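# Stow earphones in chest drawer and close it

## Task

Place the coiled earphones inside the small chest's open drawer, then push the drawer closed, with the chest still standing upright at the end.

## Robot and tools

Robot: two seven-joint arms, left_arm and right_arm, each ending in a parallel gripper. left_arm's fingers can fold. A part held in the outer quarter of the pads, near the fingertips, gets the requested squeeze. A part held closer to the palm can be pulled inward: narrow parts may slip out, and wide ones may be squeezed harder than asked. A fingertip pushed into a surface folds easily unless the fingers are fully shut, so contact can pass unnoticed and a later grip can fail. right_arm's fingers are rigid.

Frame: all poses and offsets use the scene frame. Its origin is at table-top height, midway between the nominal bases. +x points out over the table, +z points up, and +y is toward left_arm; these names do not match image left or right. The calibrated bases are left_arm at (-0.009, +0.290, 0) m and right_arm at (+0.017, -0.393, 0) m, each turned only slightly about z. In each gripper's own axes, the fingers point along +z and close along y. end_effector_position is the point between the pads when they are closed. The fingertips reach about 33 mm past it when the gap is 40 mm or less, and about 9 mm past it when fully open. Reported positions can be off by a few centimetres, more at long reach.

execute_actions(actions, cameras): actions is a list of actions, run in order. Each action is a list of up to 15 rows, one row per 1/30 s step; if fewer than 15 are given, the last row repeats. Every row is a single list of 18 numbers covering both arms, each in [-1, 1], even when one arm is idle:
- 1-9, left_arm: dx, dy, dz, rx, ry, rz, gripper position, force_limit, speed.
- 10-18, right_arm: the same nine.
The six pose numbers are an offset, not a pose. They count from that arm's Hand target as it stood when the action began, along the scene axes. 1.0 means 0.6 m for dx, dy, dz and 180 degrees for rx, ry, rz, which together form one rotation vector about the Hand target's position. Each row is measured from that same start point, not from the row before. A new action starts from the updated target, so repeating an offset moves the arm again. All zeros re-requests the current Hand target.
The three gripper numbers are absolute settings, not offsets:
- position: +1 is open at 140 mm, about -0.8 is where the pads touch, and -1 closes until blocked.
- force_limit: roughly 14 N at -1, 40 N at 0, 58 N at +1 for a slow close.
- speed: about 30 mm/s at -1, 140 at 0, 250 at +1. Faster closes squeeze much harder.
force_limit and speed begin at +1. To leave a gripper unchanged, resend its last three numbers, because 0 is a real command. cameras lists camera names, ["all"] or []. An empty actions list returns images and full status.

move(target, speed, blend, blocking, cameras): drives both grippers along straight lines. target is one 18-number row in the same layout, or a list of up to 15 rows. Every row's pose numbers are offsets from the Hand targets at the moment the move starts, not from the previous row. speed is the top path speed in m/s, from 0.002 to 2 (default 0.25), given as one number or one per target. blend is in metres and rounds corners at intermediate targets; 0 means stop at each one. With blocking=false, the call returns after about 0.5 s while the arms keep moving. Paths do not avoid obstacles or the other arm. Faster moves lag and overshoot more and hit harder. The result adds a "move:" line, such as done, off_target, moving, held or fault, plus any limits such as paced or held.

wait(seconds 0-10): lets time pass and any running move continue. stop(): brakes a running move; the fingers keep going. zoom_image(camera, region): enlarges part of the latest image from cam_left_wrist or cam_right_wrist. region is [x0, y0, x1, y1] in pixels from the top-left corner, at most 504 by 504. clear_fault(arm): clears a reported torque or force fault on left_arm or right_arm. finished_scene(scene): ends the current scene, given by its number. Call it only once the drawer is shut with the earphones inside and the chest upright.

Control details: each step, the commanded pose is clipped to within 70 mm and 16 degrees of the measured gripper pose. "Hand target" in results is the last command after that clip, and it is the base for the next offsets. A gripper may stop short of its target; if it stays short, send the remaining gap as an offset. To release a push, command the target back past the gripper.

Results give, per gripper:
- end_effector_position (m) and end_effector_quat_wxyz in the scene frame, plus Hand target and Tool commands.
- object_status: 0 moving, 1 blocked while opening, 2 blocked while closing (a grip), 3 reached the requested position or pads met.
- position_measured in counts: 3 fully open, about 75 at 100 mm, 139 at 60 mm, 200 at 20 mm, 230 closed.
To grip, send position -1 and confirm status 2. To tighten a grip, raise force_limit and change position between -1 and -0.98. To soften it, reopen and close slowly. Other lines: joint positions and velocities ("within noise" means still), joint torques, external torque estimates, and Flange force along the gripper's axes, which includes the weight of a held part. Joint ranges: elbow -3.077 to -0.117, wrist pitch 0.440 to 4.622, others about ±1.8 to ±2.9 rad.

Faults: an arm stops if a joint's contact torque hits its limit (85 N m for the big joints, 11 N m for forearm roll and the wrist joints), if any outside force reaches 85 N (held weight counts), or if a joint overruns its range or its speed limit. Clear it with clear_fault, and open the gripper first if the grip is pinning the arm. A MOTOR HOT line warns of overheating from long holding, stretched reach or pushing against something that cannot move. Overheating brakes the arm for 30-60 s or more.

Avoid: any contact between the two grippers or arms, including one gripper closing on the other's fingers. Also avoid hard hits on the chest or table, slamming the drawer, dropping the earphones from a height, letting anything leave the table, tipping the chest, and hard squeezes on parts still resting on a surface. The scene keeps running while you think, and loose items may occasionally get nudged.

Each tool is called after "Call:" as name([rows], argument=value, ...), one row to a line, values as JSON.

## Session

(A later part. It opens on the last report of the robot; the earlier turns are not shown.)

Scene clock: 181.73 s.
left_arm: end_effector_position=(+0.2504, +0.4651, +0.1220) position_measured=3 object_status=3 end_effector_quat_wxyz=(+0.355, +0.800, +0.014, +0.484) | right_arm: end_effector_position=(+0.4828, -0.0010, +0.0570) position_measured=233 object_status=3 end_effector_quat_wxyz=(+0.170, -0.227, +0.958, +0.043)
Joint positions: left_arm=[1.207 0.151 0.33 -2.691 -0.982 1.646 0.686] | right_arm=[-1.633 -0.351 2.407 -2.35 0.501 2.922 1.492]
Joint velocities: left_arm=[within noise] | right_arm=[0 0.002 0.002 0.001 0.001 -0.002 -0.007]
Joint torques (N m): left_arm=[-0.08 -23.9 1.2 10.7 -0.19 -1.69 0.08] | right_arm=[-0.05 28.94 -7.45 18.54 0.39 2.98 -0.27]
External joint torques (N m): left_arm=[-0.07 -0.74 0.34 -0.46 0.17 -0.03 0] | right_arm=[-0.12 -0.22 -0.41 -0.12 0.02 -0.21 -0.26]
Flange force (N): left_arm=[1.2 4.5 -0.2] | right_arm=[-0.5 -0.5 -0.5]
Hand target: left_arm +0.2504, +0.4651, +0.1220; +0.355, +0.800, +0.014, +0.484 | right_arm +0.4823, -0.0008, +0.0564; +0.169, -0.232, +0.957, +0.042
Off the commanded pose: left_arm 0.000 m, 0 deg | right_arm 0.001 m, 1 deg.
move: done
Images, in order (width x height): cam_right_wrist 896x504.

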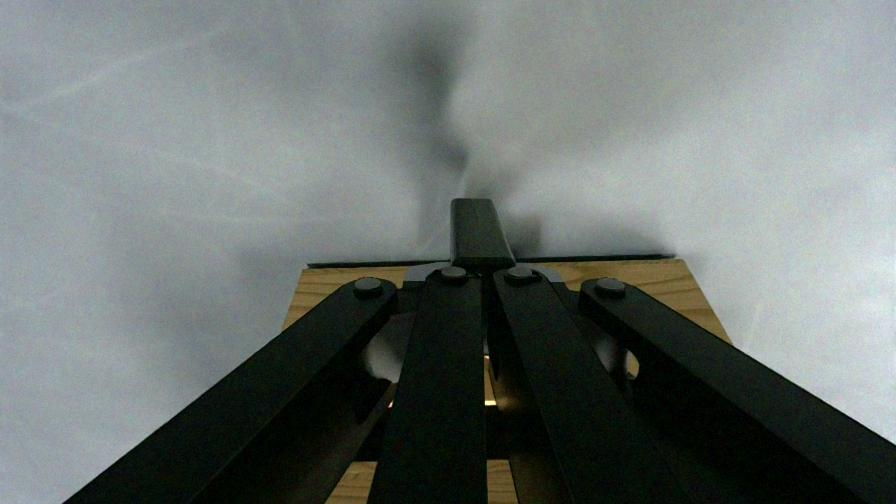

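Call:
move(target=[0,0,0,0,0,0,1,1,1,0.0504,0.026,0,0,0,0,-1,-0.4,0], speed=0.05, cameras=["cam_right_wrist"])

Scene clock: 186.33 s.
left_arm: end_effector_position=(+0.2504, +0.4651, +0.1220) position_measured=3 object_status=3 end_effector_quat_wxyz=(+0.355, +0.800, +0.014, +0.484) | right_arm: end_effector_position=(+0.5131, +0.0147, +0.0572) position_measured=233 object_status=3 end_effector_quat_wxyz=(+0.170, -0.228, +0.958, +0.043)
Joint positions: left_arm=[1.207 0.151 0.33 -2.691 -0.982 1.646 0.686] | right_arm=[-1.74 -0.418 2.48 -2.233 0.509 2.874 1.472]
Joint velocities: left_arm=[within noise] | right_arm=[-0.001 -0.001 0.002 0.001 0 -0.003 0]
Joint torques (N m): left_arm=[-0.13 -23.86 1.2 10.75 -0.22 -1.71 0.09] | right_arm=[-0.08 32.82 -7.95 19.18 0.42 2.89 -0.31]
External joint torques (N m): left_arm=[-0.15 -0.72 0.31 -0.39 0.14 -0.05 0.01] | right_arm=[0.02 -0.44 0.09 -0.05 0.01 -0.3 -0.3]
Flange force (N): left_arm=[1.3 4.1 -0.1] | right_arm=[-1.1 -0.3 1.6]
Hand target: left_arm +0.2504, +0.4651, +0.1220; +0.355, +0.800, +0.014, +0.484 | right_arm +0.5126, +0.0148, +0.0564; +0.169, -0.232, +0.957, +0.042
Off the commanded pose: left_arm 0.000 m, 0 deg | right_arm 0.001 m, 0 deg.
move: done
Images, in order (width x height): cam_right_wrist 896x504.

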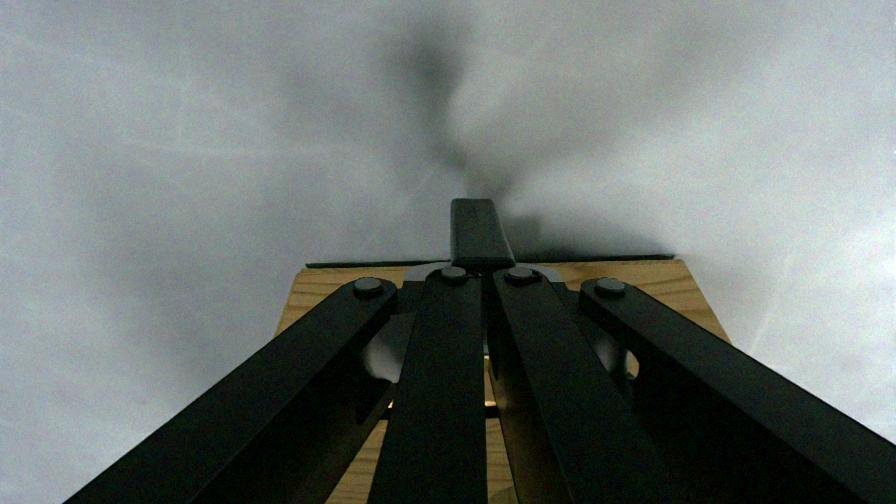

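Call:
move(target=[0,0,0,0,0,0,1,1,1,0.0148,0.00765,0,0,0,0,-1,-0.4,0], speed=0.04, cameras=["cam_right_wrist"])

Scene clock: 203.07 s.
left_arm: end_effector_position=(+0.2504, +0.4651, +0.1220) position_measured=3 object_status=3 end_effector_quat_wxyz=(+0.355, +0.800, +0.014, +0.484) | right_arm: end_effector_position=(+0.5211, +0.0192, +0.0565) position_measured=233 object_status=3 end_effector_quat_wxyz=(+0.169, -0.229, +0.958, +0.043)
Joint positions: left_arm=[1.207 0.151 0.33 -2.691 -0.982 1.646 0.686] | right_arm=[-1.768 -0.437 2.499 -2.199 0.509 2.858 1.47]
Joint torques (N m): left_arm=[-0.1 -23.87 1.22 10.68 -0.21 -1.7 0.08] | right_arm=[-0.48 33.9 -8.85 19.76 0.42 3.28 -0.3]
External joint torques (N m): left_arm=[-0.09 -0.71 0.36 -0.45 0.15 -0.03 -0.01] | right_arm=[-0.52 -0.55 -0.72 0.37 0.01 0.1 -0.29]
Flange force (N): left_arm=[1.2 4.3 -0.1] | right_arm=[-2.4 -0.6 2.0]
Hand target: left_arm +0.2504, +0.4651, +0.1220; +0.355, +0.800, +0.014, +0.484 | right_arm +0.5214, +0.0194, +0.0564; +0.169, -0.232, +0.957, +0.042
Off the commanded pose: left_arm 0.000 m, 0 deg | right_arm 0.000 m, 0 deg.
move: done
Images, in order (width x height): cam_right_wrist 896x504.

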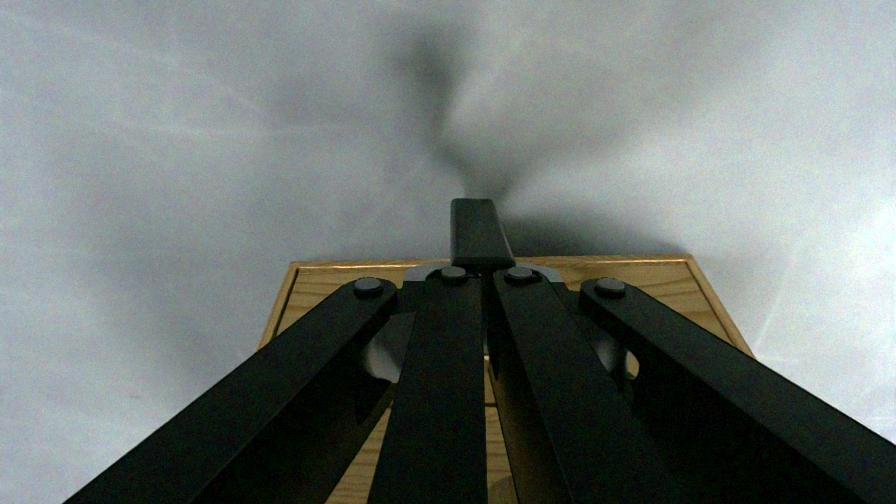

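Call:
move(target=[0,0,0,0,0,0,1,1,1,0.0119,0.0061,0,0,0,0,-1,-0.4,0], speed=0.04, cameras=["cam_right_wrist"])

Scene clock: 206.80 s.
left_arm: end_effector_position=(+0.2504, +0.4651, +0.1220) position_measured=3 object_status=3 end_effector_quat_wxyz=(+0.355, +0.800, +0.014, +0.484) | right_arm: end_effector_position=(+0.5235, +0.0201, +0.0520) position_measured=233 object_status=3 end_effector_quat_wxyz=(+0.162, -0.229, +0.959, +0.040)
Joint positions: left_arm=[1.207 0.151 0.33 -2.691 -0.982 1.646 0.686] | right_arm=[-1.788 -0.454 2.512 -2.175 0.509 2.836 1.468]
Joint velocities: left_arm=[within noise] | right_arm=[-0.002 0.001 0.001 0.003 0 -0.003 0]
Joint torques (N m): left_arm=[-0.07 -23.85 1.22 10.68 -0.21 -1.71 0.06] | right_arm=[-1.02 35.34 -9.07 22.43 0.47 4.74 -0.33]
External joint torques (N m): left_arm=[-0.02 -0.79 0.4 -0.38 0.15 -0.03 -0.02] | right_arm=[-1.12 0.14 -0.82 3 0.05 1.58 -0.32]
Flange force (N): left_arm=[1.4 4.5 -0.4] | right_arm=[-7.7 -0.8 7.3]
Hand target: left_arm +0.2504, +0.4651, +0.1220; +0.355, +0.800, +0.014, +0.484 | right_arm +0.5286, +0.0230, +0.0564; +0.169, -0.232, +0.957, +0.042
Off the commanded pose: left_arm 0.000 m, 0 deg | right_arm 0.007 m, 1 deg.
move: off_target (right_arm)
Images, in order (width x height): cam_right_wrist 896x504.

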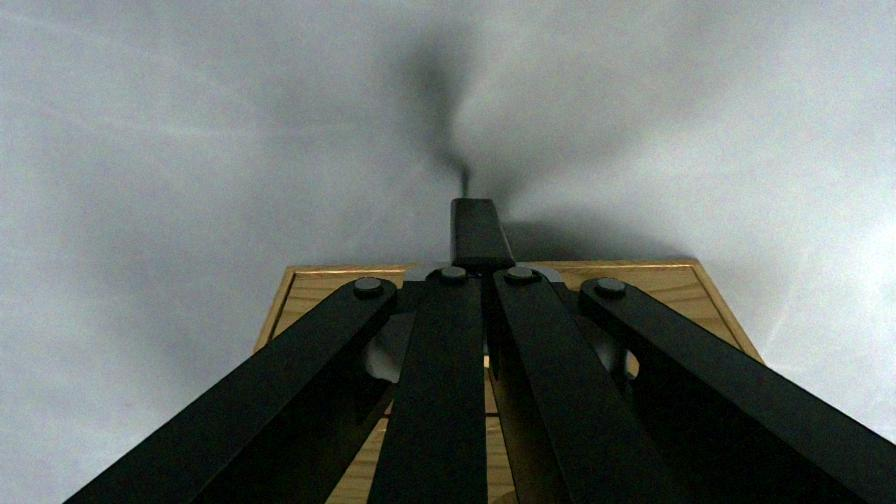

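Call:
move([
  [0,0,0,0,0,0,1,1,1,-0.0593,-0.0306,0,0,0,0,-1,-0.4,0],
  [0,0,0,0,0,0,1,1,1,-0.148,-0.0765,0.12,0,0,0,-1,-0.4,0],
], speed=[0.08,0.15], blend=0.02, cameras=["all"])

Scene clock: 213.63 s.
left_arm: end_effector_position=(+0.2504, +0.4651, +0.1220) position_measured=3 object_status=3 end_effector_quat_wxyz=(+0.355, +0.800, +0.014, +0.484) | right_arm: end_effector_position=(+0.4403, -0.0227, +0.1284) position_measured=233 object_status=3 end_effector_quat_wxyz=(+0.169, -0.235, +0.956, +0.042)
Joint positions: left_arm=[1.207 0.151 0.33 -2.691 -0.982 1.646 0.686] | right_arm=[-1.51 0.045 2.215 -2.497 -0.342 2.792 2.108]
Joint velocities: left_arm=[within noise] | right_arm=[0 -0.001 0 -0.001 -0.001 0 0.006]
Joint torques (N m): left_arm=[-0.1 -23.86 1.24 10.74 -0.2 -1.69 0.06] | right_arm=[-0.25 17.87 1.27 19.89 0.51 2.97 0.18]
External joint torques (N m): left_arm=[-0.17 -0.76 0.3 -0.37 0.16 -0.04 -0.02] | right_arm=[-0.35 0.85 0.19 -0.94 -0.26 -0.09 0.19]
Flange force (N): left_arm=[1.4 4.2 -0.1] | right_arm=[0.0 0.0 0.0]
Hand target: left_arm +0.2504, +0.4651, +0.1220; +0.355, +0.800, +0.014, +0.484 | right_arm +0.4398, -0.0229, +0.1284; +0.169, -0.232, +0.957, +0.042
Off the commanded pose: left_arm 0.000 m, 0 deg | right_arm 0.001 m, 0 deg.
move: done

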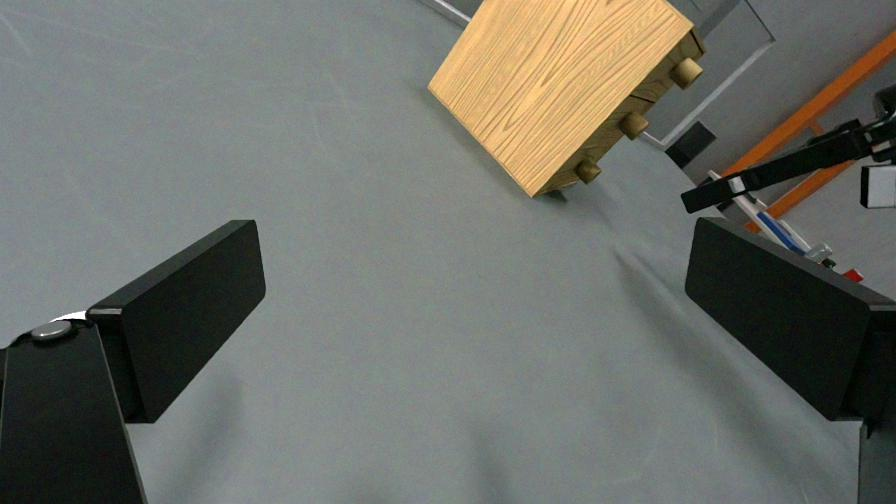

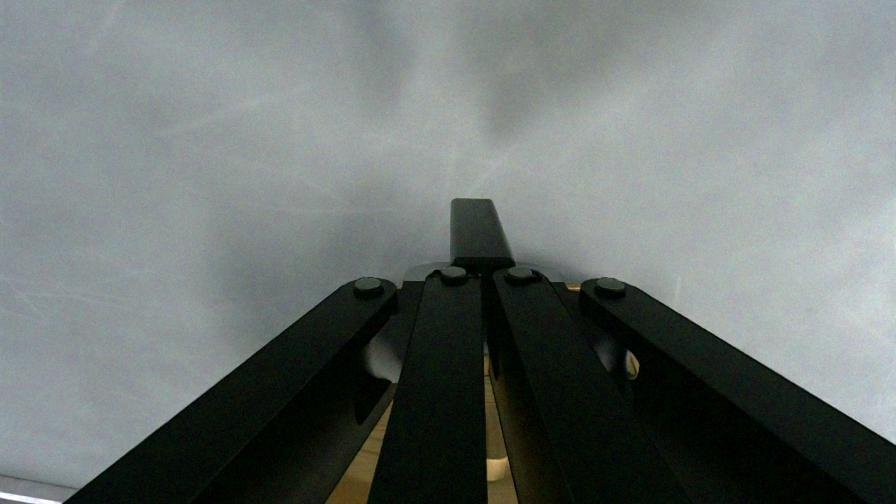

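Call:
zoom_image(camera="cam_left_wrist", region=[500, 40, 740, 220])

Scaled by 2.100 from the camera's 896x504 image, which has a finer 1280x720 frame.

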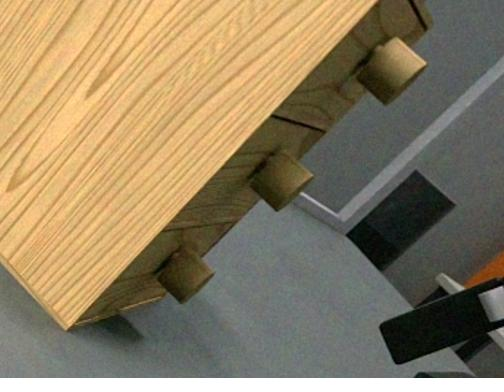

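Call:
zoom_image(camera="cam_left_wrist", region=[525, 130, 625, 210])

Call:
move(target=[0,0,0,0,0,0,1,1,1,-0.1482,-0.0765,0.05,0,0,0,-1,-0.4,0], speed=0.2, cameras=["cam_right_wrist"])

Scaled by 5.040 from the camera's 896x504 image, which has a finer 1280x720 frame.

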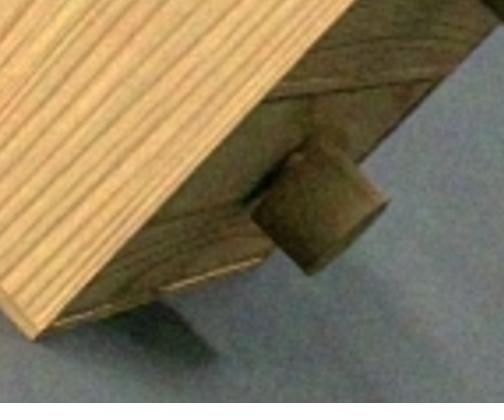

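Scene clock: 224.57 s.
left_arm: end_effector_position=(+0.2504, +0.4651, +0.1220) position_measured=3 object_status=3 end_effector_quat_wxyz=(+0.355, +0.800, +0.014, +0.484) | right_arm: end_effector_position=(+0.3517, -0.0678, +0.1597) position_measured=233 object_status=3 end_effector_quat_wxyz=(+0.171, -0.237, +0.955, +0.042)
Joint positions: left_arm=[1.207 0.151 0.33 -2.691 -0.982 1.646 0.686] | right_arm=[-1.765 0.453 2.504 -2.734 -0.738 2.595 2.439]
Joint velocities: left_arm=[within noise] | right_arm=[0 0.001 0.001 0.001 0 0 0.004]
Joint torques (N m): left_arm=[-0.05 -23.91 1.23 10.73 -0.22 -1.71 0.06] | right_arm=[-0.28 10.52 6.27 19.97 1.07 2.75 0.21]
External joint torques (N m): left_arm=[-0.02 -0.79 0.38 -0.37 0.14 -0.05 -0.02] | right_arm=[-0.3 -0.57 0.7 -1.04 0.25 -0.14 0.22]
Flange force (N): left_arm=[1.4 4.4 -0.3] | right_arm=[3.1 1.0 0.4]
Hand target: left_arm +0.2504, +0.4651, +0.1220; +0.355, +0.800, +0.014, +0.484 | right_arm +0.3509, -0.0688, +0.1584; +0.169, -0.232, +0.957, +0.042
Off the commanded pose: left_arm 0.000 m, 0 deg | right_arm 0.002 m, 1 deg.
move: done
Images, in order (width x height): cam_right_wrist 896x504.

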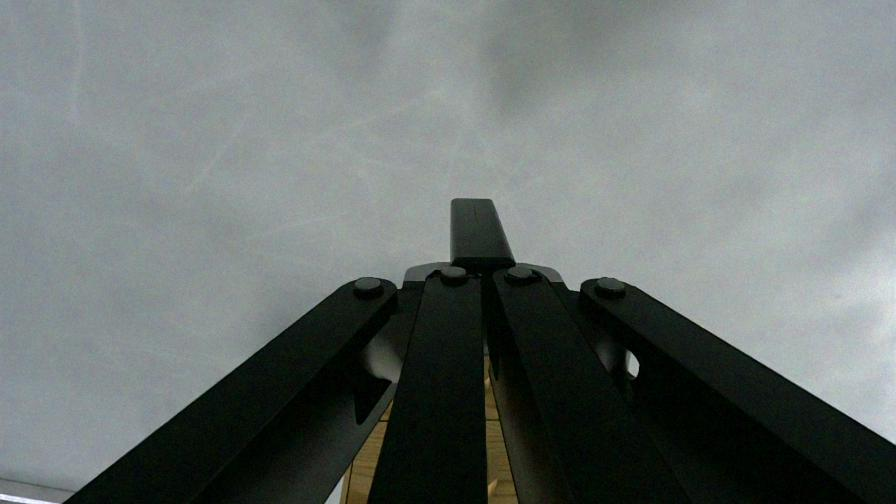

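Call:
move(target=[0,0,0,0,0,0,1,1,1,-0.038,0.074,0,0.0638,-0.1236,0,-1,-0.4,0], speed=0.25, cameras=["cam_right_wrist"])

Scene clock: 236.63 s.
left_arm: end_effector_position=(+0.2504, +0.4651, +0.1220) position_measured=3 object_status=3 end_effector_quat_wxyz=(+0.355, +0.800, +0.014, +0.484) | right_arm: end_effector_position=(+0.3282, -0.0247, +0.1594) position_measured=233 object_status=3 end_effector_quat_wxyz=(+0.289, -0.256, +0.919, +0.078)
Joint positions: left_arm=[1.207 0.151 0.33 -2.691 -0.982 1.646 0.686] | right_arm=[-2.059 0.378 2.856 -2.817 -1.245 2.872 2.983]
Joint velocities: left_arm=[within noise] | right_arm=[0 0.001 -0.001 -0.001 0.001 0 0.006]
Joint torques (N m): left_arm=[-0.11 -23.87 1.18 10.76 -0.22 -1.71 0.06] | right_arm=[0.87 13.77 2 19.75 1.24 2.09 0.33]
External joint torques (N m): left_arm=[-0.11 -0.77 0.31 -0.34 0.15 -0.04 -0.02] | right_arm=[0.86 -0.52 0.55 -0.17 -0.04 -0.19 0.35]
Flange force (N): left_arm=[1.4 4.2 -0.2] | right_arm=[1.1 3.5 2.2]
Hand target: left_arm +0.2504, +0.4651, +0.1220; +0.355, +0.800, +0.014, +0.484 | right_arm +0.3281, -0.0244, +0.1584; +0.372, -0.218, +0.898, +0.091
Off the commanded pose: left_arm 0.000 m, 0 deg | right_arm 0.001 m, 11 deg.
joint sent to its limit (right arm) — joint 3 (upper arm roll), upper limit; joint 7 (wrist roll), upper limit. The joint targets are off in orientation, not in position.
move: off_target (right_arm)
Images, in order (width x height): cam_right_wrist 896x504.

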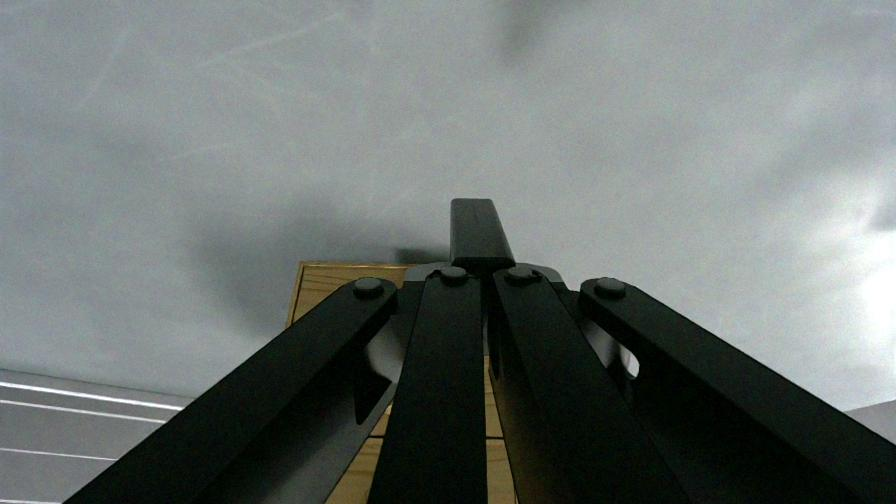

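Call:
zoom_image(camera="cam_right_wrist", region=[270, 240, 460, 350])

Scaled by 2.653 from the camera's 896x504 image, which has a finer 1280x720 frame.

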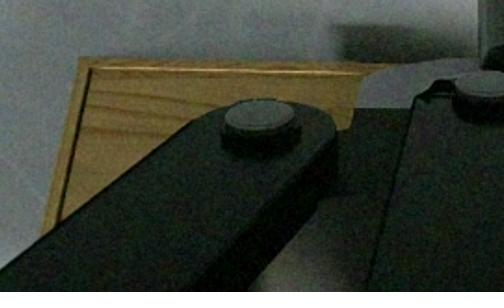

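Call:
finished_scene(scene=2)

The scene is finished: the task was done.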